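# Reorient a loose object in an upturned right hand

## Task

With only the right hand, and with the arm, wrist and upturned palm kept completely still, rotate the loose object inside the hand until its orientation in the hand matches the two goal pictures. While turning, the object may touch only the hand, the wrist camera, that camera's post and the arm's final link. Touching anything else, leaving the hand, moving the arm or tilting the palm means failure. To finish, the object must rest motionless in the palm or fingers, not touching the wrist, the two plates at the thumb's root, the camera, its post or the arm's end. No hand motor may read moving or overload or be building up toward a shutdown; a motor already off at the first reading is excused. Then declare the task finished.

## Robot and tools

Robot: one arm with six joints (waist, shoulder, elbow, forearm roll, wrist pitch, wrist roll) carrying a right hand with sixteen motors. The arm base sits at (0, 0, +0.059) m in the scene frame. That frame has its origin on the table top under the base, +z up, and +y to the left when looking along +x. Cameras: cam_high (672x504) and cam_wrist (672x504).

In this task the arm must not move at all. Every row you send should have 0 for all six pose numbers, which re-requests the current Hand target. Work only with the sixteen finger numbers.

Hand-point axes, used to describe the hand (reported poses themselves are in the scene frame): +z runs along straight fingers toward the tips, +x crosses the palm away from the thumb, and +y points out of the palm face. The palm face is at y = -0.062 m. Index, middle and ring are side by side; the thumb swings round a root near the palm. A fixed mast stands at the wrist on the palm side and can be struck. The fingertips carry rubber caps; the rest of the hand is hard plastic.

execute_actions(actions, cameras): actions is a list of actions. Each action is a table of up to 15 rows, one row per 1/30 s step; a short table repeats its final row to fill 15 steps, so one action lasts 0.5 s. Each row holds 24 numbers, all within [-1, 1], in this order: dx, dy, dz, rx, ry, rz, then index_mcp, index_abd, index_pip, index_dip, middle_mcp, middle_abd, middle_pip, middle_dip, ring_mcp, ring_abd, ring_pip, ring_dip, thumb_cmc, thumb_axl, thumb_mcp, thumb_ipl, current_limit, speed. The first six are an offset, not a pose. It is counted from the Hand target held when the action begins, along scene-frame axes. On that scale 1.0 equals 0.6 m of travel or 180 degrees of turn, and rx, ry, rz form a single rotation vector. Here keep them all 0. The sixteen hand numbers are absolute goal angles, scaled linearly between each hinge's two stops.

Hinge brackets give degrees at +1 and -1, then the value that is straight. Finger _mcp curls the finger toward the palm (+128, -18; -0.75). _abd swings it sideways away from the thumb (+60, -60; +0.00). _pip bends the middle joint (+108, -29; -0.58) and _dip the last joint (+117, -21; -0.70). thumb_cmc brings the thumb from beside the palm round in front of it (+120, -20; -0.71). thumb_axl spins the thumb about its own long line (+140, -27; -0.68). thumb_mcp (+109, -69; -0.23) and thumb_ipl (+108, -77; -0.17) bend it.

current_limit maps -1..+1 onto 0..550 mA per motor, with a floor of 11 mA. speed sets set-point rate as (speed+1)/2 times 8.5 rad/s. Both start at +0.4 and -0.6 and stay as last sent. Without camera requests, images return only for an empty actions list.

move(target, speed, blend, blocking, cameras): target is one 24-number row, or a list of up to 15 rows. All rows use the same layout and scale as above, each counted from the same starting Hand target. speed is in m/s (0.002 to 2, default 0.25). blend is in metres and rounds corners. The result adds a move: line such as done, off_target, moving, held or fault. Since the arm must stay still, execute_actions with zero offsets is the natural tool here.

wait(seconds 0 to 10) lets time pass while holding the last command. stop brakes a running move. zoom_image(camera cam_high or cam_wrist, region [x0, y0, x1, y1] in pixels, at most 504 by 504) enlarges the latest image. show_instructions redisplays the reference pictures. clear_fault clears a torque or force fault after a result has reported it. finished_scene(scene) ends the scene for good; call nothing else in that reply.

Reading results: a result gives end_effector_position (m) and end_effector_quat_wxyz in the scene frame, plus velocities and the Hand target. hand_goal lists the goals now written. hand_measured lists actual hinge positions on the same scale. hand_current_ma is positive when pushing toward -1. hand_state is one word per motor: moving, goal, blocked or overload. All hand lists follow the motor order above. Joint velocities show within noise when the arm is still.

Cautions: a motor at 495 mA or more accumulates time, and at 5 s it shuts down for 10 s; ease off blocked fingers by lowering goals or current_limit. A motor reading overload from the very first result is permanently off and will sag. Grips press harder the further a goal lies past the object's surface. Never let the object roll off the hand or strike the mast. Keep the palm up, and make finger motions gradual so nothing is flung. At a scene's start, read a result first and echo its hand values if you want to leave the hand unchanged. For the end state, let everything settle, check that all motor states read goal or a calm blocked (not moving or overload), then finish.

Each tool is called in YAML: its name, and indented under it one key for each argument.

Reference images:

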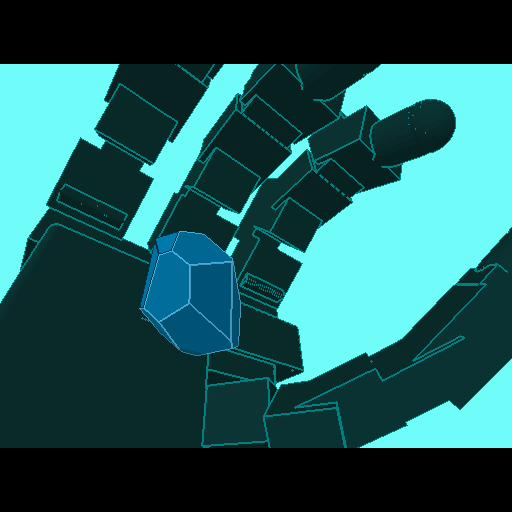

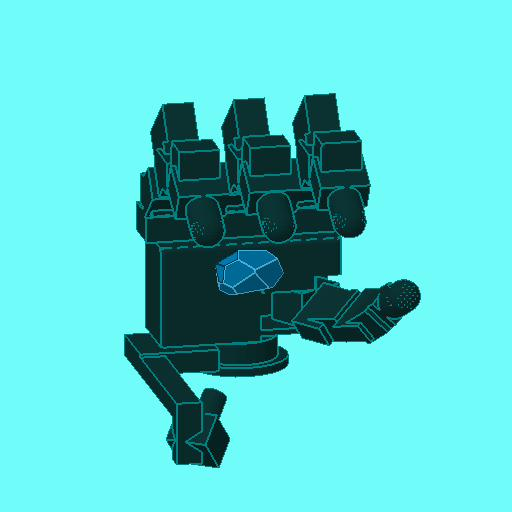

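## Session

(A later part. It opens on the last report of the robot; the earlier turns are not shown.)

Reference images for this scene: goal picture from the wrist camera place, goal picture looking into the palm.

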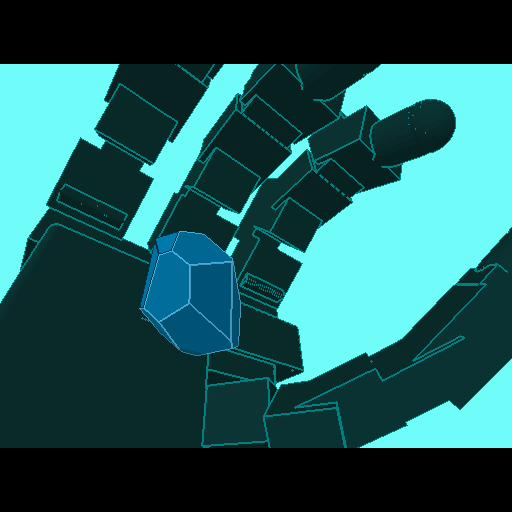

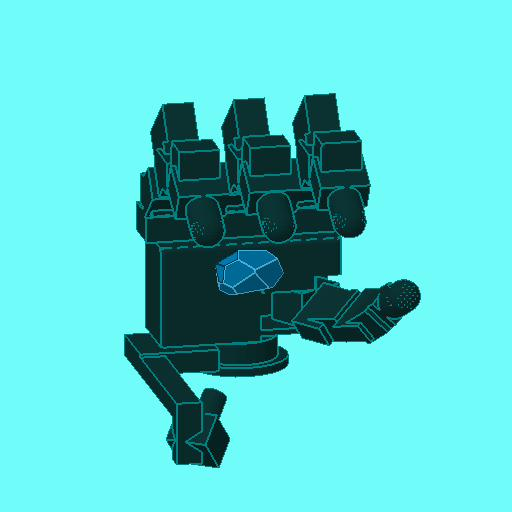

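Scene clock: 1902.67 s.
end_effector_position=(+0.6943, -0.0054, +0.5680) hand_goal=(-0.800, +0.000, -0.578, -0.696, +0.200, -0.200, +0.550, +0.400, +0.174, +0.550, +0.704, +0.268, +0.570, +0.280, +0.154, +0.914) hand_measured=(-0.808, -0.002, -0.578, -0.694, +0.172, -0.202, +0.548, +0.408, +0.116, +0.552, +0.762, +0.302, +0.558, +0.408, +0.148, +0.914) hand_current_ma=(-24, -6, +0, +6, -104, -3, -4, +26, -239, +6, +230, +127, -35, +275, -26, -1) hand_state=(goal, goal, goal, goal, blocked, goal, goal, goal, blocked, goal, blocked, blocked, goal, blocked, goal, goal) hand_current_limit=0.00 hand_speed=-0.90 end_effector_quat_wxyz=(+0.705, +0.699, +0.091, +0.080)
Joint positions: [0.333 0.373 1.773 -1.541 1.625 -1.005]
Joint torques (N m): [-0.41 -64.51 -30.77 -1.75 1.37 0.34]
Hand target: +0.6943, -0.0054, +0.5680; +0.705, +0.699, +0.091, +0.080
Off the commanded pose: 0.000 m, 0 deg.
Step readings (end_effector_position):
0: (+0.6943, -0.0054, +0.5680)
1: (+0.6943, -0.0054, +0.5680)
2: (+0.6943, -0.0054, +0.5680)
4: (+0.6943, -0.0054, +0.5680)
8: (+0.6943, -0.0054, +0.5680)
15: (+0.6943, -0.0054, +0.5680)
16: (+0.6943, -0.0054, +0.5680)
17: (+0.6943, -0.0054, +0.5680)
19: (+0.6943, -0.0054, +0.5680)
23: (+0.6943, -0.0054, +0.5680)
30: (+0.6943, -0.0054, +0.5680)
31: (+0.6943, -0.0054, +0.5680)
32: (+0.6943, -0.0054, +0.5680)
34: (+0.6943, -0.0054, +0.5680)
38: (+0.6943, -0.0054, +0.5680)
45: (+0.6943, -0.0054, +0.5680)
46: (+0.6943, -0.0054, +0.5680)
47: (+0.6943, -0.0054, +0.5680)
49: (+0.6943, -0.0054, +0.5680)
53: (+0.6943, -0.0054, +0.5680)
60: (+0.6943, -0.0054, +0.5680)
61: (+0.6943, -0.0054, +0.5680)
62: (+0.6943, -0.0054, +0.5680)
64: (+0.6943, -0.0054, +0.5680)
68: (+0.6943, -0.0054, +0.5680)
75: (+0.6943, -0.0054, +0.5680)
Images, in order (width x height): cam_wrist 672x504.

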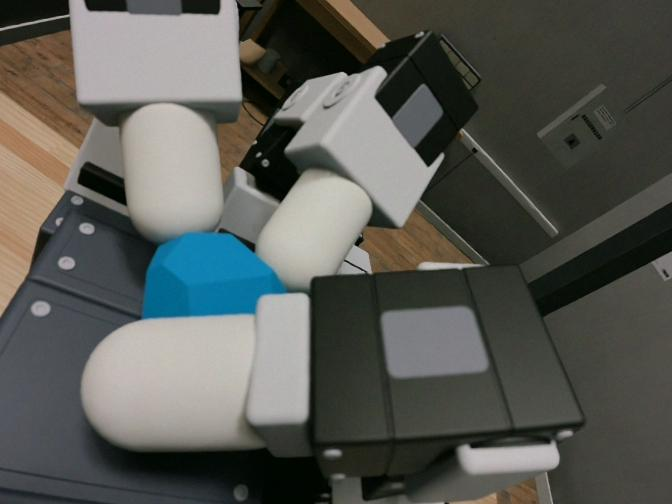

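show_instructions:

Reference images for this scene: goal picture from the wrist camera place, goal picture looking into the palm.

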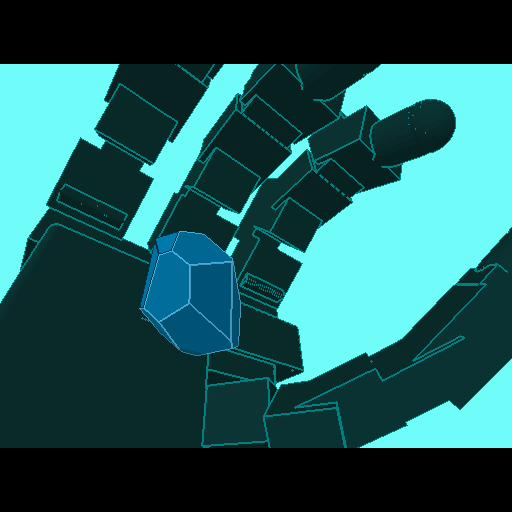

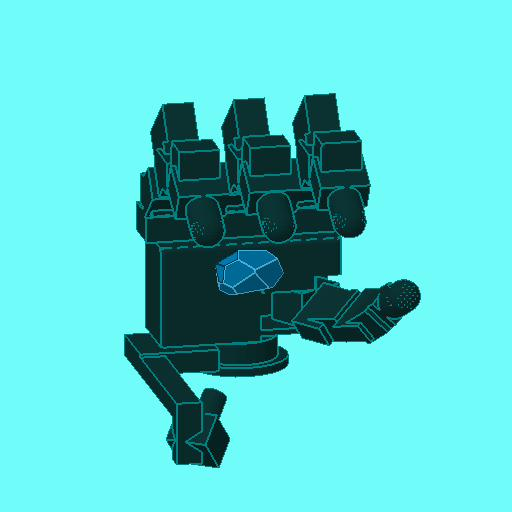

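execute_actions:
  actions:
    - [[0,0,0,0,0,0,-0.8,0,-0.578,-0.696,0.168,-0.2,0.633,0.35,0.148,0.55,0.78,0.22,0.57,0.28,0.155,0.9135,0.0,-0.92]]
    - [[0,0,0,0,0,0,-0.8,0,-0.578,-0.696,0.168,-0.2,0.633,0.35,0.148,0.55,0.78,0.22,0.57,0.28,0.155,0.9135,0.0,-0.92]]
  cameras: ["cam_wrist"]

zoom_image:
  camera: "cam_wrist"
  region: [120, 215, 300, 335]

Scene clock: 2027.60 s.
end_effector_position=(+0.6943, -0.0054, +0.5680) hand_goal=(-0.800, +0.000, -0.578, -0.696, +0.168, -0.200, +0.632, +0.350, +0.148, +0.550, +0.780, +0.220, +0.570, +0.280, +0.154, +0.914) hand_measured=(-0.808, -0.002, -0.578, -0.694, +0.148, -0.194, +0.606, +0.358, +0.116, +0.542, +0.790, +0.288, +0.558, +0.410, +0.148, +0.914) hand_current_ma=(-24, -6, +0, +6, -72, +13, -88, +21, -121, -21, +27, +272, -35, +275, -26, -1) hand_state=(goal, goal, goal, goal, goal, goal, blocked, goal, blocked, goal, goal, blocked, goal, blocked, goal, goal) hand_current_limit=0.00 hand_speed=-0.92 end_effector_quat_wxyz=(+0.705, +0.699, +0.091, +0.080)
Joint positions: [0.333 0.373 1.773 -1.541 1.625 -1.005]
Joint torques (N m): [-0.33 -64.52 -30.69 -1.77 1.35 0.36]
Hand target: +0.6943, -0.0054, +0.5680; +0.705, +0.699, +0.091, +0.080
Off the commanded pose: 0.000 m, 0 deg.
Step readings (end_effector_position):
0: (+0.6943, -0.0054, +0.5680)
1: (+0.6943, -0.0054, +0.5680)
2: (+0.6943, -0.0054, +0.5680)
4: (+0.6943, -0.0054, +0.5680)
8: (+0.6943, -0.0054, +0.5680)
15: (+0.6943, -0.0054, +0.5680)
16: (+0.6943, -0.0054, +0.5680)
17: (+0.6943, -0.0054, +0.5680)
19: (+0.6943, -0.0054, +0.5680)
23: (+0.6943, -0.0054, +0.5680)
30: (+0.6943, -0.0054, +0.5680)
Images, in order (width x height): cam_wrist 672x504.

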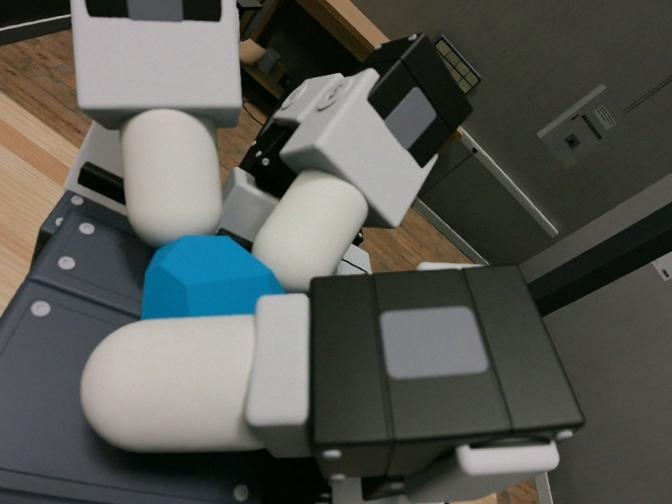

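Scaled by 2.800.

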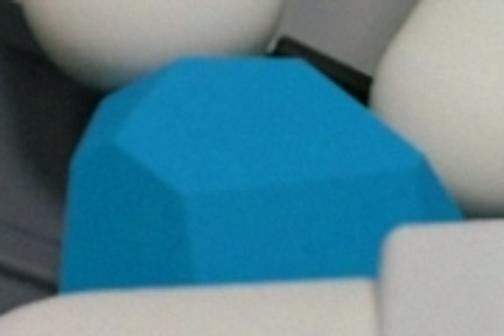

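execute_actions:
  actions:
    - [[0,0,0,0,0,0,-0.8,0,-0.578,-0.696,0.136,-0.2,0.715,0.299,0.121,0.55,0.857,0.174,0.57,0.28,0.155,0.9135,0.0,-0.92]]
    - [[0,0,0,0,0,0,-0.8,0,-0.578,-0.696,0.11,-0.2,0.777,0.265,0.1,0.55,0.915,0.14,0.57,0.28,0.155,0.9135,0.0,-0.92]]
    - [[0,0,0,0,0,0,-0.8,0,-0.578,-0.696,0.11,-0.2,0.777,0.265,0.1,0.55,0.915,0.14,0.57,0.28,0.155,0.9135,0.0,-0.92]]
  cameras: ["cam_wrist"]

zoom_image:
  camera: "cam_wrist"
  region: [120, 215, 300, 335]

Scene clock: 2038.03 s.
end_effector_position=(+0.6943, -0.0054, +0.5680) hand_goal=(-0.800, +0.000, -0.578, -0.696, +0.110, -0.200, +0.776, +0.264, +0.100, +0.550, +0.914, +0.140, +0.570, +0.280, +0.154, +0.914) hand_measured=(-0.808, -0.002, -0.578, -0.694, +0.096, -0.186, +0.740, +0.262, +0.084, +0.528, +0.924, +0.186, +0.560, +0.410, +0.148, +0.914) hand_current_ma=(-24, -6, +0, +6, -49, +36, -133, -7, -58, -63, +29, +180, -34, +275, -25, -2) hand_state=(goal, goal, goal, goal, goal, goal, blocked, goal, goal, blocked, goal, blocked, goal, blocked, goal, goal) hand_current_limit=0.00 hand_speed=-0.92 end_effector_quat_wxyz=(+0.705, +0.699, +0.091, +0.080)
Joint positions: [0.333 0.373 1.773 -1.541 1.625 -1.005]
Joint torques (N m): [-0.27 -64.49 -30.76 -1.76 1.36 0.31]
Hand target: +0.6943, -0.0054, +0.5680; +0.705, +0.699, +0.091, +0.080
Off the commanded pose: 0.000 m, 0 deg.
Step readings (end_effector_position):
0: (+0.6943, -0.0054, +0.5680)
1: (+0.6943, -0.0054, +0.5680)
2: (+0.6943, -0.0054, +0.5680)
4: (+0.6943, -0.0054, +0.5680)
8: (+0.6943, -0.0054, +0.5680)
15: (+0.6943, -0.0054, +0.5680)
16: (+0.6943, -0.0054, +0.5680)
17: (+0.6943, -0.0054, +0.5680)
19: (+0.6943, -0.0054, +0.5680)
23: (+0.6943, -0.0054, +0.5680)
30: (+0.6943, -0.0054, +0.5680)
31: (+0.6943, -0.0054, +0.5680)
32: (+0.6943, -0.0054, +0.5680)
34: (+0.6943, -0.0054, +0.5680)
38: (+0.6943, -0.0054, +0.5680)
45: (+0.6943, -0.0054, +0.5680)
Images, in order (width x height): cam_wrist 672x504.

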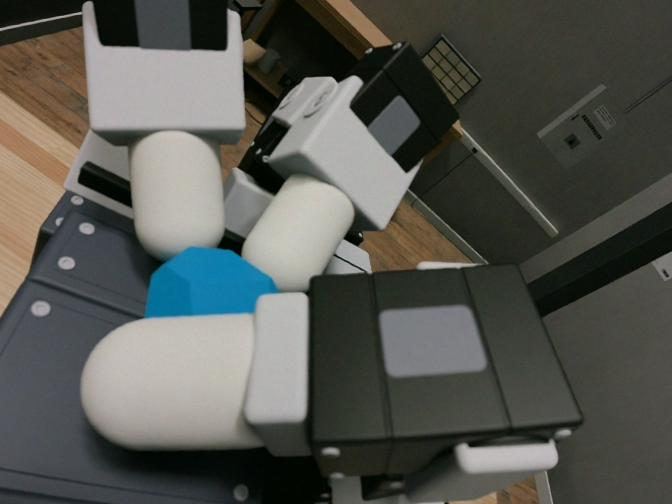

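Scaled by 2.800.

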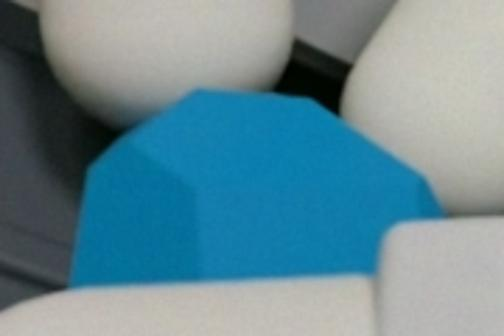

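execute_actions:
  actions:
    - [[0,0,0,0,0,0,-0.8,0,-0.578,-0.696,0.14,-0.2,0.7,0.305,0.124,0.55,0.847,0.18,0.57,0.28,0.155,0.9135,0.0,-0.92]]
    - [[0,0,0,0,0,0,-0.8,0,-0.578,-0.696,0.14,-0.2,0.7,0.305,0.124,0.55,0.847,0.18,0.57,0.28,0.155,0.9135,0.0,-0.92]]
  cameras: ["cam_wrist"]

zoom_image:
  camera: "cam_wrist"
  region: [120, 215, 300, 335]

Scene clock: 2052.50 s.
end_effector_position=(+0.6943, -0.0054, +0.5680) hand_goal=(-0.800, +0.000, -0.578, -0.696, +0.140, -0.200, +0.700, +0.304, +0.124, +0.550, +0.846, +0.180, +0.570, +0.280, +0.154, +0.914) hand_measured=(-0.808, -0.002, -0.578, -0.694, +0.116, -0.194, +0.700, +0.302, +0.100, +0.538, +0.900, +0.208, +0.560, +0.410, +0.148, +0.914) hand_current_ma=(-24, -6, +0, +6, -93, +13, -2, -4, -92, -30, +206, +98, -34, +275, -25, -2) hand_state=(goal, goal, goal, goal, blocked, goal, goal, goal, blocked, goal, blocked, blocked, goal, blocked, goal, goal) hand_current_limit=0.00 hand_speed=-0.92 end_effector_quat_wxyz=(+0.705, +0.699, +0.091, +0.080)
Joint positions: [0.333 0.373 1.773 -1.541 1.625 -1.005]
Joint torques (N m): [-0.32 -64.54 -30.76 -1.78 1.37 0.33]
Hand target: +0.6943, -0.0054, +0.5680; +0.705, +0.699, +0.091, +0.080
Off the commanded pose: 0.000 m, 0 deg.
Step readings (end_effector_position):
0: (+0.6943, -0.0054, +0.5680)
1: (+0.6943, -0.0054, +0.5680)
2: (+0.6943, -0.0054, +0.5680)
4: (+0.6943, -0.0054, +0.5680)
8: (+0.6943, -0.0054, +0.5680)
15: (+0.6943, -0.0054, +0.5680)
16: (+0.6943, -0.0054, +0.5680)
17: (+0.6943, -0.0054, +0.5680)
19: (+0.6943, -0.0054, +0.5680)
23: (+0.6943, -0.0054, +0.5680)
30: (+0.6943, -0.0054, +0.5680)
Images, in order (width x height): cam_wrist 672x504.

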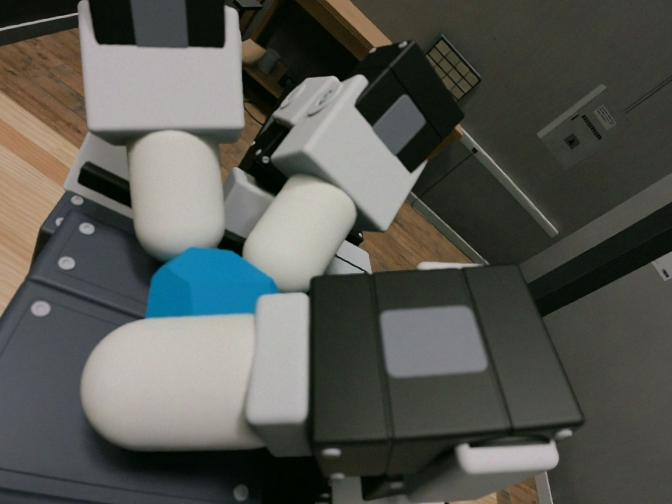

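Scaled by 2.800.

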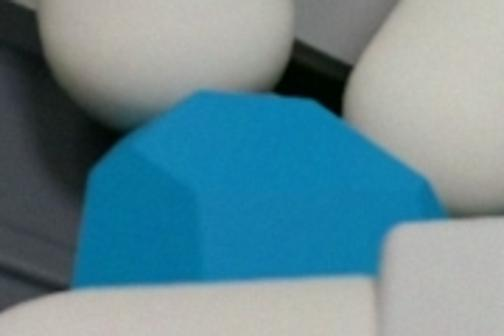

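execute_actions:
  actions:
    - [[0,0,0,0,0,0,-0.8,0,-0.578,-0.696,0.165,-0.2,0.64,0.34,0.15,0.55,0.78,0.22,0.57,0.28,0.155,0.9135,0.0,-0.92]]
    - [[0,0,0,0,0,0,-0.8,0,-0.578,-0.696,0.165,-0.2,0.64,0.34,0.15,0.55,0.78,0.22,0.57,0.28,0.155,0.9135,0.0,-0.92]]
  cameras: ["cam_wrist"]

zoom_image:
  camera: "cam_wrist"
  region: [120, 215, 300, 335]

Scene clock: 2056.97 s.
end_effector_position=(+0.6943, -0.0054, +0.5680) hand_goal=(-0.800, +0.000, -0.578, -0.696, +0.164, -0.200, +0.640, +0.340, +0.150, +0.550, +0.780, +0.220, +0.570, +0.280, +0.154, +0.914) hand_measured=(-0.808, -0.002, -0.578, -0.694, +0.138, -0.200, +0.642, +0.342, +0.114, +0.548, +0.840, +0.252, +0.558, +0.410, +0.146, +0.912) hand_current_ma=(-24, -6, +0, +6, -102, +0, +6, +3, -141, -2, +235, +120, -38, +275, -28, -3) hand_state=(goal, goal, goal, goal, blocked, goal, goal, goal, blocked, goal, blocked, blocked, goal, blocked, goal, goal) hand_current_limit=0.00 hand_speed=-0.92 end_effector_quat_wxyz=(+0.705, +0.699, +0.091, +0.080)
Joint positions: [0.333 0.373 1.773 -1.541 1.625 -1.005]
Joint torques (N m): [-0.08 -64.61 -30.74 -1.73 1.35 0.31]
Hand target: +0.6943, -0.0054, +0.5680; +0.705, +0.699, +0.091, +0.080
Off the commanded pose: 0.000 m, 0 deg.
Step readings (end_effector_position):
0: (+0.6943, -0.0054, +0.5680)
1: (+0.6943, -0.0054, +0.5680)
2: (+0.6943, -0.0054, +0.5680)
4: (+0.6943, -0.0054, +0.5680)
8: (+0.6943, -0.0054, +0.5680)
15: (+0.6943, -0.0054, +0.5680)
16: (+0.6943, -0.0054, +0.5680)
17: (+0.6943, -0.0054, +0.5680)
19: (+0.6943, -0.0054, +0.5680)
23: (+0.6943, -0.0054, +0.5680)
30: (+0.6943, -0.0054, +0.5680)
Images, in order (width x height): cam_wrist 672x504.

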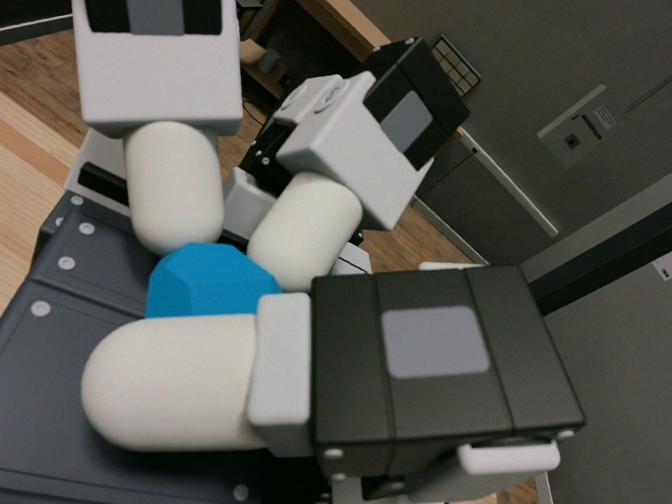

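Scaled by 2.800.

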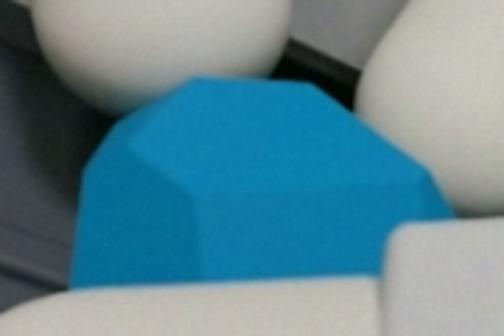

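execute_actions:
  actions:
    - [[0,0,0,0,0,0,-0.8,0,-0.578,-0.696,0.165,-0.2,0.64,0.34,0.165,0.55,0.74,0.245,0.57,0.28,0.13,0.9135,0.0,-0.92]]
    - [[0,0,0,0,0,0,-0.8,0,-0.578,-0.696,0.165,-0.2,0.64,0.34,0.175,0.55,0.704,0.268,0.57,0.28,0.11,0.9135,0.0,-0.92]]
    - [[0,0,0,0,0,0,-0.8,0,-0.578,-0.696,0.165,-0.2,0.64,0.34,0.2,0.55,0.63,0.315,0.57,0.28,0.11,0.9135,0.0,-0.92]]
    - [[0,0,0,0,0,0,-0.8,0,-0.578,-0.696,0.165,-0.2,0.64,0.34,0.2,0.55,0.63,0.315,0.57,0.28,0.11,0.9135,0.0,-0.92]]
  cameras: ["cam_wrist"]

zoom_image:
  camera: "cam_wrist"
  region: [120, 215, 300, 335]

Scene clock: 2147.43 s.
end_effector_position=(+0.6943, -0.0054, +0.5680) hand_goal=(-0.800, +0.000, -0.578, -0.696, +0.164, -0.200, +0.640, +0.340, +0.200, +0.550, +0.630, +0.314, +0.570, +0.280, +0.110, +0.914) hand_measured=(-0.808, -0.002, -0.578, -0.694, +0.138, -0.196, +0.644, +0.354, +0.194, +0.552, +0.636, +0.318, +0.580, +0.390, +0.110, +0.908) hand_current_ma=(-24, -6, +0, +6, -100, +9, +10, +46, -18, +2, +15, +9, +29, +275, +1, -23) hand_state=(goal, goal, goal, goal, blocked, goal, goal, goal, goal, goal, goal, goal, goal, blocked, goal, goal) hand_current_limit=0.00 hand_speed=-0.92 end_effector_quat_wxyz=(+0.705, +0.699, +0.091, +0.080)
Joint positions: [0.333 0.373 1.773 -1.541 1.625 -1.005]
Joint torques (N m): [-0.14 -64.61 -30.79 -1.76 1.33 0.33]
Hand target: +0.6943, -0.0054, +0.5680; +0.705, +0.699, +0.091, +0.080
Off the commanded pose: 0.000 m, 0 deg.
Step readings (end_effector_position):
0: (+0.6943, -0.0054, +0.5680)
1: (+0.6943, -0.0054, +0.5680)
2: (+0.6943, -0.0054, +0.5680)
4: (+0.6943, -0.0054, +0.5680)
8: (+0.6943, -0.0054, +0.5680)
15: (+0.6943, -0.0054, +0.5680)
16: (+0.6943, -0.0054, +0.5680)
17: (+0.6943, -0.0054, +0.5680)
19: (+0.6943, -0.0054, +0.5680)
23: (+0.6943, -0.0054, +0.5680)
30: (+0.6943, -0.0054, +0.5680)
31: (+0.6943, -0.0054, +0.5680)
32: (+0.6943, -0.0054, +0.5680)
34: (+0.6943, -0.0054, +0.5680)
38: (+0.6943, -0.0054, +0.5680)
45: (+0.6943, -0.0054, +0.5680)
46: (+0.6943, -0.0054, +0.5680)
47: (+0.6943, -0.0054, +0.5680)
49: (+0.6943, -0.0054, +0.5680)
53: (+0.6943, -0.0054, +0.5680)
60: (+0.6943, -0.0054, +0.5680)
Images, in order (width x height): cam_wrist 672x504.

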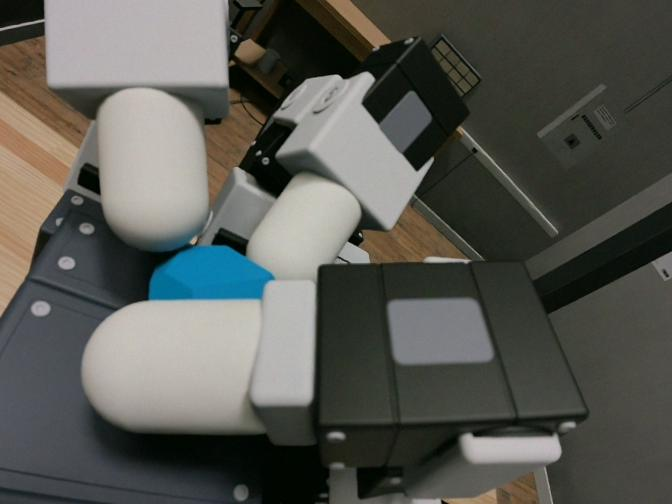

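Scaled by 2.800.

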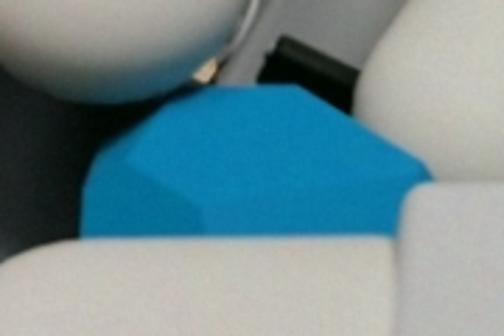

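execute_actions:
  actions:
    - [[0,0,0,0,0,0,-0.8,0,-0.578,-0.696,0.165,-0.2,0.64,0.34,0.05,0.55,0.65,0.5,0.57,0.28,0.11,0.9135,0.1,-0.85]]
    - [[0,0,0,0,0,0,-0.8,0,-0.578,-0.696,0.165,-0.2,0.64,0.34,-0.05,0.55,0.8,0.55,0.57,0.28,0.11,0.9135,0.1,-0.85]]
    - [[0,0,0,0,0,0,-0.8,0,-0.578,-0.696,0.165,-0.2,0.64,0.34,-0.019,0.55,0.902,0.538,0.57,0.28,0.11,0.9135,0.1,-0.85]]
    - [[0,0,0,0,0,0,-0.8,0,-0.578,-0.696,0.165,-0.2,0.64,0.34,0.063,0.55,0.9,0.454,0.57,0.28,0.11,0.9135,0.1,-0.88]]
    - [[0,0,0,0,0,0,-0.8,0,-0.578,-0.696,0.165,-0.2,0.64,0.34,0.151,0.55,0.866,0.394,0.57,0.28,0.11,0.9135,0.1,-0.88]]
    - [[0,0,0,0,0,0,-0.8,0,-0.578,-0.696,0.165,-0.2,0.64,0.34,0.237,0.55,0.831,0.338,0.57,0.28,0.11,0.9135,0.1,-0.88]]
    - [[0,0,0,0,0,0,-0.8,0,-0.578,-0.696,0.165,-0.2,0.64,0.34,0.237,0.55,0.831,0.338,0.57,0.28,0.11,0.9135,0.1,-0.88]]
  cameras: ["cam_wrist"]

zoom_image:
  camera: "cam_wrist"
  region: [120, 215, 300, 335]

Scene clock: 2163.87 s.
end_effector_position=(+0.6943, -0.0054, +0.5680) hand_goal=(-0.800, +0.000, -0.578, -0.696, +0.164, -0.200, +0.640, +0.340, +0.236, +0.550, +0.830, +0.338, +0.570, +0.280, +0.110, +0.914) hand_measured=(-0.808, -0.002, -0.578, -0.694, +0.138, -0.196, +0.650, +0.356, +0.220, +0.552, +0.836, +0.344, +0.580, +0.386, +0.110, +0.908) hand_current_ma=(-24, -6, +0, +6, -98, +11, +28, +53, -56, +2, +20, +18, +32, +302, +1, -27) hand_state=(goal, goal, goal, goal, blocked, goal, goal, goal, goal, goal, goal, goal, goal, blocked, goal, goal) hand_current_limit=0.10 hand_speed=-0.88 end_effector_quat_wxyz=(+0.705, +0.699, +0.091, +0.080)
Joint positions: [0.333 0.373 1.773 -1.541 1.625 -1.005]
Joint torques (N m): [-0.23 -64.41 -30.76 -1.79 1.35 0.34]
Hand target: +0.6943, -0.0054, +0.5680; +0.705, +0.699, +0.091, +0.080
Off the commanded pose: 0.000 m, 0 deg.
Step readings (end_effector_position):
0: (+0.6943, -0.0054, +0.5680)
1: (+0.6943, -0.0054, +0.5680)
2: (+0.6943, -0.0054, +0.5680)
4: (+0.6943, -0.0054, +0.5680)
8: (+0.6943, -0.0054, +0.5680)
15: (+0.6943, -0.0054, +0.5680)
16: (+0.6943, -0.0054, +0.5680)
17: (+0.6943, -0.0054, +0.5680)
19: (+0.6943, -0.0054, +0.5680)
23: (+0.6943, -0.0054, +0.5680)
30: (+0.6943, -0.0054, +0.5680)
31: (+0.6943, -0.0054, +0.5680)
32: (+0.6943, -0.0054, +0.5680)
34: (+0.6943, -0.0054, +0.5680)
38: (+0.6943, -0.0054, +0.5680)
45: (+0.6943, -0.0054, +0.5680)
46: (+0.6943, -0.0054, +0.5680)
47: (+0.6943, -0.0054, +0.5680)
49: (+0.6943, -0.0054, +0.5680)
53: (+0.6943, -0.0054, +0.5680)
60: (+0.6943, -0.0054, +0.5680)
61: (+0.6943, -0.0054, +0.5680)
62: (+0.6943, -0.0054, +0.5680)
64: (+0.6943, -0.0054, +0.5680)
68: (+0.6943, -0.0054, +0.5680)
75: (+0.6943, -0.0054, +0.5680)
76: (+0.6943, -0.0054, +0.5680)
77: (+0.6943, -0.0054, +0.5680)
79: (+0.6943, -0.0054, +0.5680)
83: (+0.6943, -0.0054, +0.5680)
90: (+0.6943, -0.0054, +0.5680)
91: (+0.6943, -0.0054, +0.5680)
92: (+0.6943, -0.0054, +0.5680)
94: (+0.6943, -0.0054, +0.5680)
98: (+0.6943, -0.0054, +0.5680)
105: (+0.6943, -0.0054, +0.5680)
Images, in order (width x height): cam_wrist 672x504.

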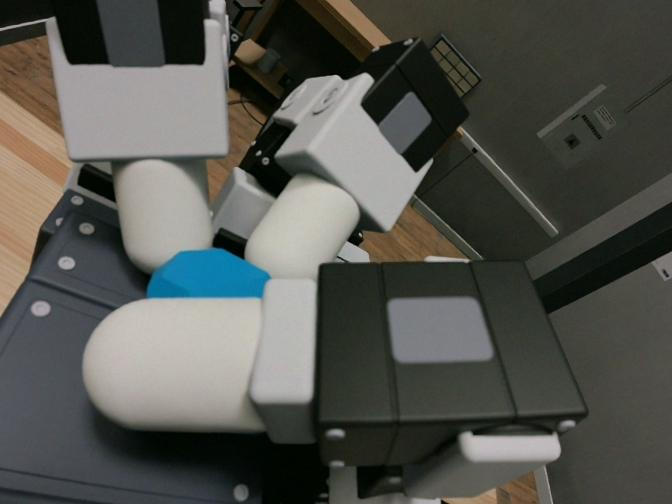

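Scaled by 2.800.

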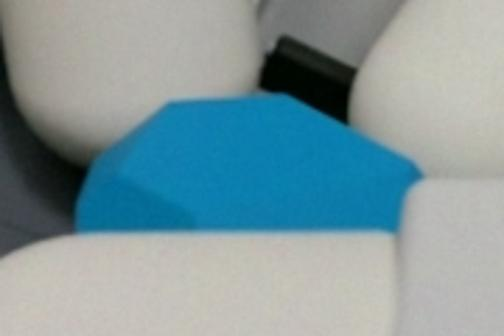

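execute_actions:
  actions:
    - [[0,0,0,0,0,0,-0.8,0,-0.578,-0.696,0.05,-0.2,0.64,0.5,0.237,0.55,0.831,0.338,0.57,0.28,0.15,0.9135,0.1,-0.85]]
    - [[0,0,0,0,0,0,-0.8,0,-0.578,-0.696,-0.04,-0.2,0.72,0.68,0.237,0.55,0.831,0.338,0.57,0.27,0.2,0.9135,0.1,-0.85]]
    - [[0,0,0,0,0,0,-0.8,0,-0.578,-0.696,0.0,-0.2,0.79,0.62,0.237,0.55,0.831,0.338,0.57,0.27,0.2,0.9135,0.1,-0.85]]
    - [[0,0,0,0,0,0,-0.8,0,-0.578,-0.696,0.086,-0.2,0.787,0.54,0.237,0.55,0.831,0.338,0.57,0.27,0.2,0.9135,0.1,-0.87]]
    - [[0,0,0,0,0,0,-0.8,0,-0.578,-0.696,0.168,-0.2,0.753,0.487,0.237,0.55,0.831,0.338,0.57,0.27,0.2,0.9135,0.1,-0.87]]
    - [[0,0,0,0,0,0,-0.8,0,-0.578,-0.696,0.168,-0.2,0.753,0.487,0.237,0.55,0.831,0.338,0.57,0.27,0.2,0.9135,0.1,-0.87]]
  cameras: ["cam_wrist"]

zoom_image:
  camera: "cam_wrist"
  region: [80, 200, 320, 360]

Scene clock: 2187.67 s.
end_effector_position=(+0.6943, -0.0054, +0.5680) hand_goal=(-0.800, +0.000, -0.578, -0.696, +0.168, -0.200, +0.752, +0.486, +0.236, +0.550, +0.830, +0.338, +0.570, +0.270, +0.200, +0.914) hand_measured=(-0.808, -0.002, -0.578, -0.694, +0.140, -0.190, +0.770, +0.522, +0.230, +0.548, +0.852, +0.360, +0.548, +0.324, +0.162, +0.902) hand_current_ma=(-24, -6, +0, +6, -102, +25, +62, +129, -22, -3, +78, +79, -74, +258, -184, -55) hand_state=(goal, goal, goal, goal, blocked, goal, goal, blocked, goal, goal, blocked, blocked, blocked, blocked, blocked, goal) hand_current_limit=0.10 hand_speed=-0.87 end_effector_quat_wxyz=(+0.705, +0.699, +0.091, +0.080)
Joint positions: [0.333 0.373 1.773 -1.541 1.625 -1.005]
Joint torques (N m): [-0.17 -64.41 -30.81 -1.77 1.38 0.35]
Hand target: +0.6943, -0.0054, +0.5680; +0.705, +0.699, +0.091, +0.080
Off the commanded pose: 0.000 m, 0 deg.
Step readings (end_effector_position):
0: (+0.6943, -0.0054, +0.5680)
1: (+0.6943, -0.0054, +0.5680)
2: (+0.6943, -0.0054, +0.5680)
4: (+0.6943, -0.0054, +0.5680)
8: (+0.6943, -0.0054, +0.5680)
15: (+0.6943, -0.0054, +0.5680)
16: (+0.6943, -0.0054, +0.5680)
17: (+0.6943, -0.0054, +0.5680)
19: (+0.6943, -0.0054, +0.5680)
23: (+0.6943, -0.0054, +0.5680)
30: (+0.6943, -0.0054, +0.5680)
31: (+0.6943, -0.0054, +0.5680)
32: (+0.6943, -0.0054, +0.5680)
34: (+0.6943, -0.0054, +0.5680)
38: (+0.6943, -0.0054, +0.5680)
45: (+0.6943, -0.0054, +0.5680)
46: (+0.6943, -0.0054, +0.5680)
47: (+0.6943, -0.0054, +0.5680)
49: (+0.6943, -0.0054, +0.5680)
53: (+0.6943, -0.0054, +0.5680)
60: (+0.6943, -0.0054, +0.5680)
61: (+0.6943, -0.0054, +0.5680)
62: (+0.6943, -0.0054, +0.5680)
64: (+0.6943, -0.0054, +0.5680)
68: (+0.6943, -0.0054, +0.5680)
75: (+0.6943, -0.0054, +0.5680)
76: (+0.6943, -0.0054, +0.5680)
77: (+0.6943, -0.0054, +0.5680)
79: (+0.6943, -0.0054, +0.5680)
83: (+0.6943, -0.0054, +0.5680)
90: (+0.6943, -0.0054, +0.5680)
Images, in order (width x height): cam_wrist 672x504.

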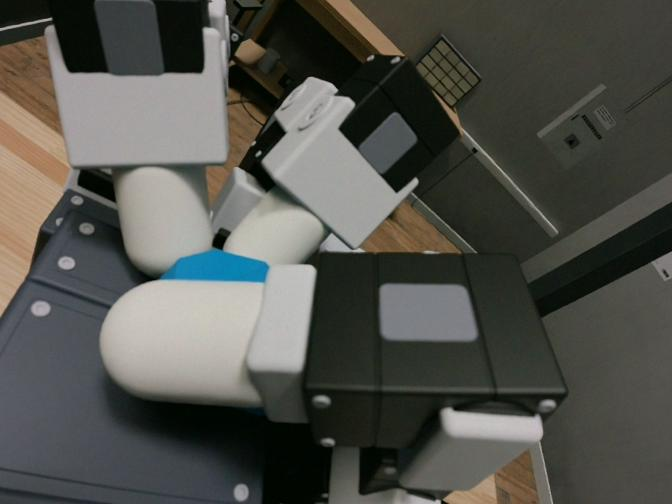

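Scaled by 2.100.

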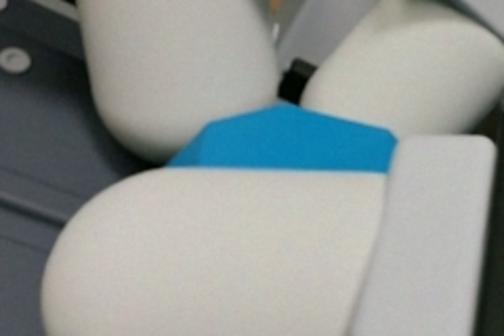

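execute_actions:
  actions:
    - [[0,0,0,0,0,0,-0.8,0,-0.578,-0.696,0.086,-0.2,0.787,0.54,0.2,0.55,0.831,0.338,0.57,0.33,0.0,0.9135,0.1,-0.8]]
    - [[0,0,0,0,0,0,-0.8,0,-0.578,-0.696,0.086,-0.2,0.787,0.54,0.2,0.55,0.831,0.338,0.57,0.5,0.0,0.9135,0.1,-0.8]]
    - [[0,0,0,0,0,0,-0.8,0,-0.578,-0.696,0.086,-0.2,0.787,0.54,0.2,0.55,0.831,0.338,0.57,0.5,0.0,0.9135,0.1,-0.8]]
  cameras: ["cam_wrist"]

zoom_image:
  camera: "cam_wrist"
  region: [80, 200, 380, 430]

Scene clock: 2195.00 s.
end_effector_position=(+0.6943, -0.0054, +0.5680) hand_goal=(-0.800, +0.000, -0.578, -0.696, +0.086, -0.200, +0.786, +0.540, +0.200, +0.550, +0.830, +0.338, +0.570, +0.500, +0.000, +0.914) hand_measured=(-0.808, -0.002, -0.578, -0.694, +0.086, -0.198, +0.786, +0.538, +0.202, +0.548, +0.836, +0.342, +0.570, +0.498, +0.006, +0.912) hand_current_ma=(-24, -6, +0, +6, +0, +6, +0, -3, +3, -5, +16, +8, +0, -7, +25, -3) hand_state=(goal, goal, goal, goal, goal, goal, goal, goal, goal, goal, goal, goal, goal, goal, goal, goal) hand_current_limit=0.10 hand_speed=-0.80 end_effector_quat_wxyz=(+0.705, +0.699, +0.091, +0.080)
Joint positions: [0.333 0.373 1.773 -1.541 1.625 -1.005]
Joint torques (N m): [-0.22 -64.45 -30.77 -1.78 1.38 0.33]
Hand target: +0.6943, -0.0054, +0.5680; +0.705, +0.699, +0.091, +0.080
Off the commanded pose: 0.000 m, 0 deg.
Step readings (end_effector_position):
0: (+0.6943, -0.0054, +0.5680)
1: (+0.6943, -0.0054, +0.5680)
2: (+0.6943, -0.0054, +0.5680)
4: (+0.6943, -0.0054, +0.5680)
8: (+0.6943, -0.0054, +0.5680)
15: (+0.6943, -0.0054, +0.5680)
16: (+0.6943, -0.0054, +0.5680)
17: (+0.6943, -0.0054, +0.5680)
19: (+0.6943, -0.0054, +0.5680)
23: (+0.6943, -0.0054, +0.5680)
30: (+0.6943, -0.0054, +0.5680)
31: (+0.6943, -0.0054, +0.5680)
32: (+0.6943, -0.0054, +0.5680)
34: (+0.6943, -0.0054, +0.5680)
38: (+0.6943, -0.0054, +0.5680)
45: (+0.6943, -0.0054, +0.5680)
Images, in order (width x height): cam_wrist 672x504.

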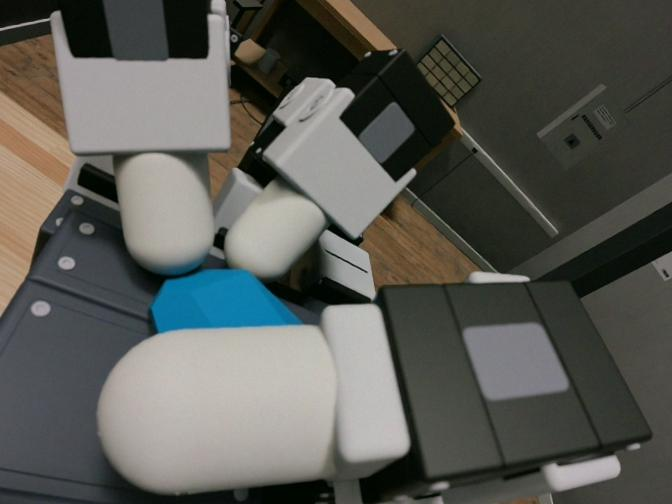

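Scaled by 1.680.

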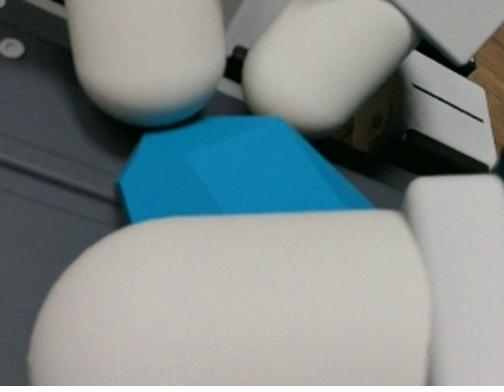

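execute_actions:
  actions:
    - [[0,0,0,0,0,0,-0.8,0,-0.578,-0.696,0.03,-0.2,0.79,0.6,0.1,0.55,0.87,0.43,0.57,0.47,0.1,0.9135,0.0,-0.85]]
    - [[0,0,0,0,0,0,-0.8,0,-0.578,-0.696,0.008,-0.2,0.79,0.62,0.0,0.55,0.902,0.52,0.57,0.47,0.225,0.9135,0.0,-0.85]]
    - [[0,0,0,0,0,0,-0.8,0,-0.578,-0.696,0.008,-0.2,0.79,0.62,-0.019,0.55,0.902,0.538,0.57,0.42,0.225,0.9135,0.0,-0.88]]
    - [[0,0,0,0,0,0,-0.8,0,-0.578,-0.696,0.008,-0.2,0.79,0.62,-0.019,0.55,0.902,0.538,0.57,0.36,0.225,0.9135,0.0,-0.88]]
    - [[0,0,0,0,0,0,-0.8,0,-0.578,-0.696,0.008,-0.2,0.79,0.62,-0.019,0.55,0.902,0.538,0.57,0.36,0.225,0.9135,0.0,-0.88]]
  cameras: ["cam_wrist"]

zoom_image:
  camera: "cam_wrist"
  region: [80, 200, 380, 430]

Scene clock: 2234.00 s.
end_effector_position=(+0.6943, -0.0054, +0.5680) hand_goal=(-0.800, +0.000, -0.578, -0.696, +0.008, -0.200, +0.790, +0.620, -0.020, +0.550, +0.902, +0.538, +0.570, +0.360, +0.224, +0.914) hand_measured=(-0.808, -0.002, -0.578, -0.694, +0.008, -0.198, +0.790, +0.618, -0.020, +0.548, +0.902, +0.536, +0.570, +0.362, +0.224, +0.912) hand_current_ma=(-24, -6, +0, +6, -2, +6, -2, -6, -2, -5, -2, -6, +1, +6, +2, -3) hand_state=(goal, goal, goal, goal, goal, goal, goal, goal, goal, goal, goal, goal, goal, goal, goal, goal) hand_current_limit=0.00 hand_speed=-0.88 end_effector_quat_wxyz=(+0.705, +0.699, +0.091, +0.080)
Joint positions: [0.333 0.373 1.773 -1.541 1.625 -1.005]
Joint torques (N m): [-0.04 -64.43 -30.71 -1.78 1.36 0.33]
Hand target: +0.6943, -0.0054, +0.5680; +0.705, +0.699, +0.091, +0.080
Off the commanded pose: 0.000 m, 0 deg.
Step readings (end_effector_position):
0: (+0.6943, -0.0054, +0.5680)
1: (+0.6943, -0.0054, +0.5680)
2: (+0.6943, -0.0054, +0.5680)
4: (+0.6943, -0.0054, +0.5680)
8: (+0.6943, -0.0054, +0.5680)
15: (+0.6943, -0.0054, +0.5680)
16: (+0.6943, -0.0054, +0.5680)
17: (+0.6943, -0.0054, +0.5680)
19: (+0.6943, -0.0054, +0.5680)
23: (+0.6943, -0.0054, +0.5680)
30: (+0.6943, -0.0054, +0.5680)
31: (+0.6943, -0.0054, +0.5680)
32: (+0.6943, -0.0054, +0.5680)
34: (+0.6943, -0.0054, +0.5680)
38: (+0.6943, -0.0054, +0.5680)
45: (+0.6943, -0.0054, +0.5680)
46: (+0.6943, -0.0054, +0.5680)
47: (+0.6943, -0.0054, +0.5680)
49: (+0.6943, -0.0054, +0.5680)
53: (+0.6943, -0.0054, +0.5680)
60: (+0.6943, -0.0054, +0.5680)
61: (+0.6943, -0.0054, +0.5680)
62: (+0.6943, -0.0054, +0.5680)
64: (+0.6943, -0.0054, +0.5680)
68: (+0.6943, -0.0054, +0.5680)
75: (+0.6943, -0.0054, +0.5680)
Images, in order (width x height): cam_wrist 672x504.

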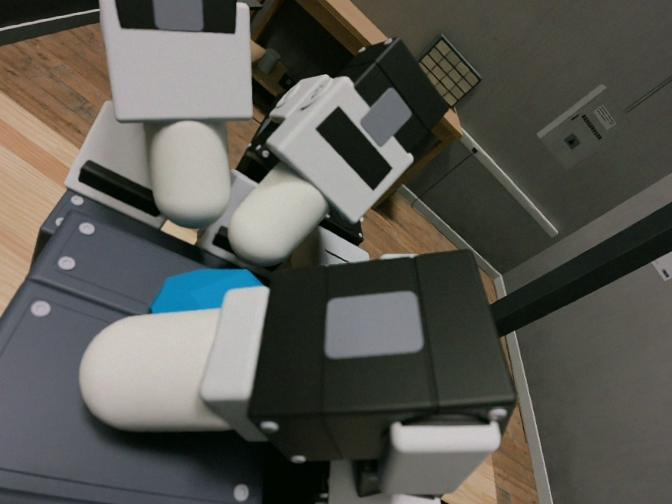

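Scaled by 1.680.

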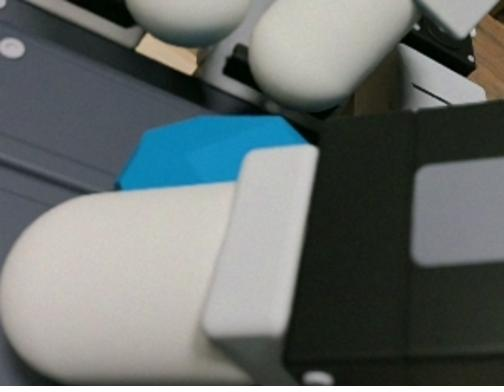

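execute_actions:
  actions:
    - [[0,0,0,0,0,0,-0.8,0,-0.578,-0.696,-0.06,-0.2,0.761,0.722,-0.093,0.5,0.873,0.645,0.57,0.33,0.225,0.9135,-0.1,-0.88]]
    - [[0,0,0,0,0,0,-0.8,0,-0.578,-0.696,-0.06,-0.2,0.761,0.722,-0.093,0.5,0.873,0.645,0.57,0.29,0.225,0.9135,-0.1,-0.9]]
    - [[0,0,0,0,0,0,-0.8,0,-0.578,-0.696,-0.06,-0.2,0.761,0.722,-0.093,0.5,0.873,0.645,0.57,0.26,0.225,0.9135,-0.1,-0.9]]
    - [[0,0,0,0,0,0,-0.8,0,-0.578,-0.696,-0.06,-0.2,0.761,0.722,-0.093,0.5,0.873,0.645,0.57,0.26,0.225,0.9135,-0.1,-0.9]]
  cameras: ["cam_wrist"]

zoom_image:
  camera: "cam_wrist"
  region: [80, 180, 380, 430]

Scene clock: 2241.07 s.
end_effector_position=(+0.6943, -0.0054, +0.5680) hand_goal=(-0.800, +0.000, -0.578, -0.696, -0.060, -0.200, +0.760, +0.722, -0.094, +0.500, +0.872, +0.644, +0.570, +0.260, +0.224, +0.914) hand_measured=(-0.808, -0.002, -0.578, -0.694, -0.062, -0.198, +0.766, +0.720, -0.096, +0.504, +0.878, +0.642, +0.570, +0.262, +0.224, +0.912) hand_current_ma=(-24, -6, +0, +6, -3, +6, +16, -6, -4, +10, +14, -6, +1, +9, +2, -3) hand_state=(goal, goal, goal, goal, goal, goal, goal, goal, goal, goal, goal, goal, goal, goal, goal, goal) hand_current_limit=-0.10 hand_speed=-0.90 end_effector_quat_wxyz=(+0.705, +0.699, +0.091, +0.080)
Joint positions: [0.333 0.373 1.773 -1.541 1.625 -1.005]
Joint torques (N m): [-0.1 -64.43 -30.79 -1.78 1.39 0.31]
Hand target: +0.6943, -0.0054, +0.5680; +0.705, +0.699, +0.091, +0.080
Off the commanded pose: 0.000 m, 0 deg.
Step readings (end_effector_position):
0: (+0.6943, -0.0054, +0.5680)
1: (+0.6943, -0.0054, +0.5680)
2: (+0.6943, -0.0054, +0.5680)
4: (+0.6943, -0.0054, +0.5680)
8: (+0.6943, -0.0054, +0.5680)
15: (+0.6943, -0.0054, +0.5680)
16: (+0.6943, -0.0054, +0.5680)
17: (+0.6943, -0.0054, +0.5680)
19: (+0.6943, -0.0054, +0.5680)
23: (+0.6943, -0.0054, +0.5680)
30: (+0.6943, -0.0054, +0.5680)
31: (+0.6943, -0.0054, +0.5680)
32: (+0.6943, -0.0054, +0.5680)
34: (+0.6943, -0.0054, +0.5680)
38: (+0.6943, -0.0054, +0.5680)
45: (+0.6943, -0.0054, +0.5680)
46: (+0.6943, -0.0054, +0.5680)
47: (+0.6943, -0.0054, +0.5680)
49: (+0.6943, -0.0054, +0.5680)
53: (+0.6943, -0.0054, +0.5680)
60: (+0.6943, -0.0054, +0.5680)
Images, in order (width x height): cam_wrist 672x504.

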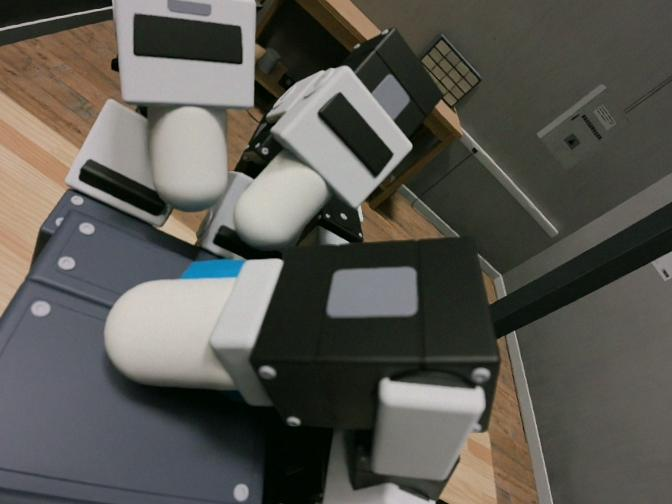

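Scaled by 1.680.

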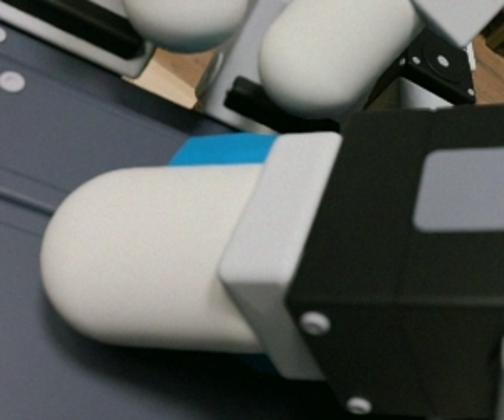

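execute_actions:
  actions:
    - [[0,0,0,0,0,0,-0.06,0,-0.578,-0.696,-0.06,-0.2,0.761,0.722,-0.093,0.5,0.873,0.645,0.57,0.35,0.0,0.9135,0.1,-0.7]]
    - [[0,0,0,0,0,0,-0.8,0,-0.578,-0.696,-0.06,-0.2,0.761,0.722,-0.093,0.5,0.873,0.645,0.57,0.0,-0.23,0.3,0.1,-0.6]]
    - [[0,0,0,0,0,0,-0.8,0,-0.578,-0.696,-0.06,-0.2,0.761,0.722,-0.093,0.5,0.873,0.645,0.57,0.0,-0.23,-0.17,0.1,-0.6]]
    - [[0,0,0,0,0,0,-0.8,0,-0.578,-0.696,-0.06,-0.2,0.761,0.722,-0.093,0.5,0.873,0.645,0.4,0.0,-0.23,-0.17,0.1,-0.6]]
  cameras: ["cam_wrist"]

zoom_image:
  camera: "cam_wrist"
  region: [80, 180, 380, 430]

Scene clock: 2249.40 s.
end_effector_position=(+0.6943, -0.0054, +0.5680) hand_goal=(-0.800, +0.000, -0.578, -0.696, -0.060, -0.200, +0.760, +0.722, -0.094, +0.500, +0.872, +0.644, +0.400, +0.000, -0.230, -0.170) hand_measured=(-0.808, -0.002, -0.578, -0.694, -0.062, -0.198, +0.766, +0.720, -0.096, +0.504, +0.878, +0.642, +0.400, +0.002, -0.228, -0.168) hand_current_ma=(-23, -6, -1, +6, -3, +6, +16, -6, -4, +10, +14, -6, +0, +6, +3, +5) hand_state=(goal, goal, goal, goal, goal, goal, goal, goal, goal, goal, goal, goal, goal, goal, goal, goal) hand_current_limit=0.10 hand_speed=-0.60 end_effector_quat_wxyz=(+0.705, +0.699, +0.091, +0.080)
Joint positions: [0.333 0.373 1.773 -1.541 1.625 -1.005]
Joint torques (N m): [-0.21 -64.33 -30.76 -1.76 1.34 0.27]
Hand target: +0.6943, -0.0054, +0.5680; +0.705, +0.699, +0.091, +0.080
Off the commanded pose: 0.000 m, 0 deg.
Step readings (end_effector_position):
0: (+0.6943, -0.0054, +0.5680)
1: (+0.6943, -0.0054, +0.5680)
2: (+0.6943, -0.0054, +0.5680)
4: (+0.6943, -0.0054, +0.5680)
8: (+0.6943, -0.0054, +0.5680)
15: (+0.6943, -0.0054, +0.5680)
16: (+0.6943, -0.0054, +0.5680)
17: (+0.6943, -0.0054, +0.5680)
19: (+0.6943, -0.0054, +0.5680)
23: (+0.6943, -0.0054, +0.5680)
30: (+0.6943, -0.0054, +0.5680)
31: (+0.6943, -0.0054, +0.5680)
32: (+0.6943, -0.0054, +0.5680)
34: (+0.6943, -0.0054, +0.5680)
38: (+0.6943, -0.0054, +0.5680)
45: (+0.6943, -0.0054, +0.5680)
46: (+0.6943, -0.0054, +0.5680)
47: (+0.6943, -0.0054, +0.5680)
49: (+0.6943, -0.0054, +0.5680)
53: (+0.6943, -0.0054, +0.5680)
60: (+0.6943, -0.0054, +0.5680)
Images, in order (width x height): cam_wrist 672x504.

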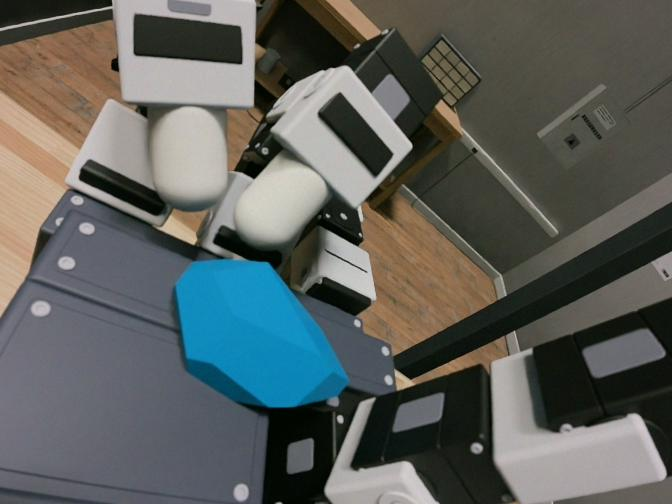

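Scaled by 1.680.

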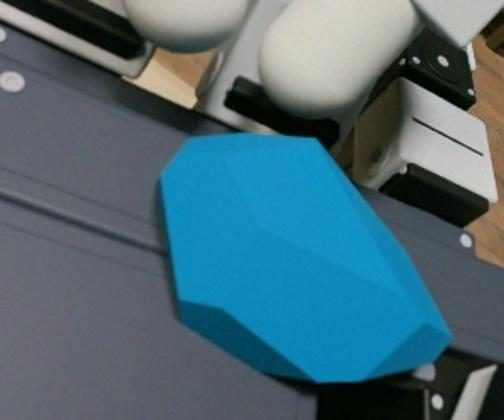

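zoom_image:
  camera: "cam_wrist"
  region: [160, 245, 360, 415]

Scaled by 2.520.

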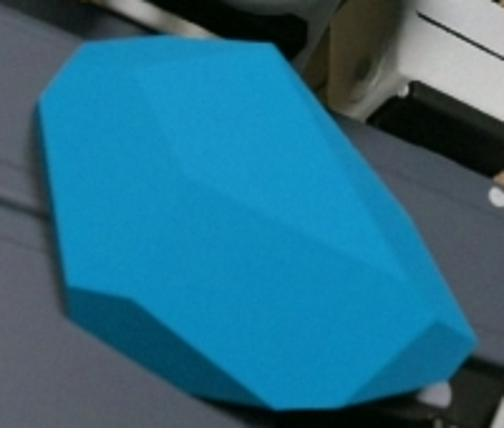

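execute_actions:
  actions:
    - [[0,0,0,0,0,0,-0.8,0,-0.578,-0.696,-0.06,-0.2,0.761,0.722,-0.093,0.5,0.873,0.645,-0.5,-0.677,-0.23,-0.17,0.1,-0.4]]
    - [[0,0,0,0,0,0,-0.8,0,-0.578,-0.696,-0.06,-0.2,0.761,0.722,-0.093,0.5,0.873,0.645,-0.5,-0.677,-0.23,-0.17,0.1,-0.4]]
    - [[0,0,0,0,0,0,-0.8,0,-0.578,-0.696,-0.06,-0.2,0.761,0.722,-0.093,0.5,0.873,0.645,-0.4,-0.677,0.75,-0.06,0.1,-0.4]]
    - [[0,0,0,0,0,0,-0.8,0,-0.578,-0.696,-0.06,-0.2,0.761,0.722,-0.093,0.5,0.873,0.645,0.1,-0.677,0.75,-0.06,0.0,-0.75]]
    - [[0,0,0,0,0,0,-0.8,0,-0.578,-0.696,-0.06,-0.2,0.761,0.722,-0.093,0.5,0.873,0.645,0.1,-0.677,0.75,-0.06,0.0,-0.75]]
  cameras: ["cam_wrist"]

Scene clock: 2330.23 s.
end_effector_position=(+0.6943, -0.0054, +0.5680) hand_goal=(-0.800, +0.000, -0.578, -0.696, -0.060, -0.200, +0.760, +0.722, -0.094, +0.500, +0.872, +0.644, +0.100, -0.678, +0.750, -0.060) hand_measured=(-0.808, -0.002, -0.578, -0.694, -0.062, -0.198, +0.766, +0.720, -0.096, +0.504, +0.878, +0.642, +0.102, -0.684, +0.736, -0.062) hand_current_ma=(-23, -6, -1, +6, -3, +6, +16, -6, -4, +10, +14, -6, +3, -23, -56, -3) hand_state=(goal, goal, goal, goal, goal, goal, goal, goal, goal, goal, goal, goal, goal, goal, goal, goal) hand_current_limit=0.00 hand_speed=-0.75 end_effector_quat_wxyz=(+0.705, +0.699, +0.091, +0.080)
Joint positions: [0.333 0.373 1.773 -1.541 1.625 -1.005]
Joint torques (N m): [-0.27 -64.64 -30.66 -1.82 1.39 0.31]
Hand target: +0.6943, -0.0054, +0.5680; +0.705, +0.699, +0.091, +0.080
Off the commanded pose: 0.000 m, 0 deg.
Step readings (end_effector_position):
0: (+0.6943, -0.0054, +0.5680)
1: (+0.6943, -0.0054, +0.5680)
2: (+0.6943, -0.0054, +0.5680)
4: (+0.6943, -0.0054, +0.5680)
8: (+0.6943, -0.0054, +0.5680)
15: (+0.6943, -0.0054, +0.5680)
16: (+0.6943, -0.0054, +0.5680)
17: (+0.6943, -0.0054, +0.5680)
19: (+0.6943, -0.0054, +0.5680)
23: (+0.6943, -0.0054, +0.5680)
30: (+0.6943, -0.0054, +0.5680)
31: (+0.6943, -0.0054, +0.5680)
32: (+0.6943, -0.0054, +0.5680)
34: (+0.6943, -0.0054, +0.5680)
38: (+0.6943, -0.0054, +0.5680)
45: (+0.6943, -0.0054, +0.5680)
46: (+0.6943, -0.0054, +0.5680)
47: (+0.6943, -0.0054, +0.5680)
49: (+0.6943, -0.0054, +0.5680)
53: (+0.6943, -0.0054, +0.5680)
60: (+0.6943, -0.0054, +0.5680)
61: (+0.6943, -0.0054, +0.5680)
62: (+0.6943, -0.0054, +0.5680)
64: (+0.6943, -0.0054, +0.5680)
68: (+0.6943, -0.0054, +0.5680)
75: (+0.6943, -0.0054, +0.5680)
Images, in order (width x height): cam_wrist 672x504.

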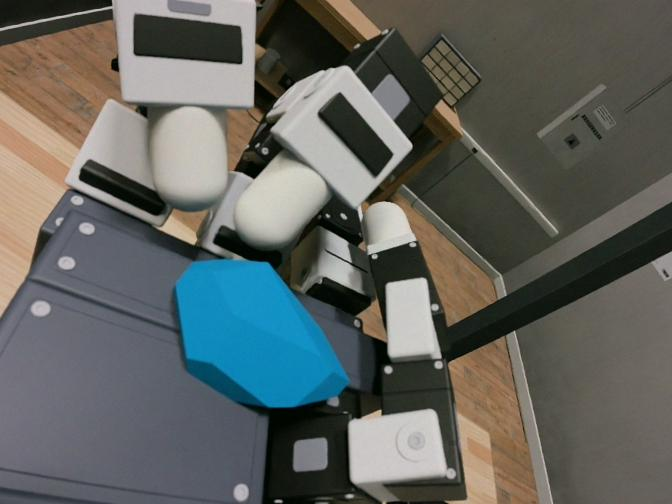

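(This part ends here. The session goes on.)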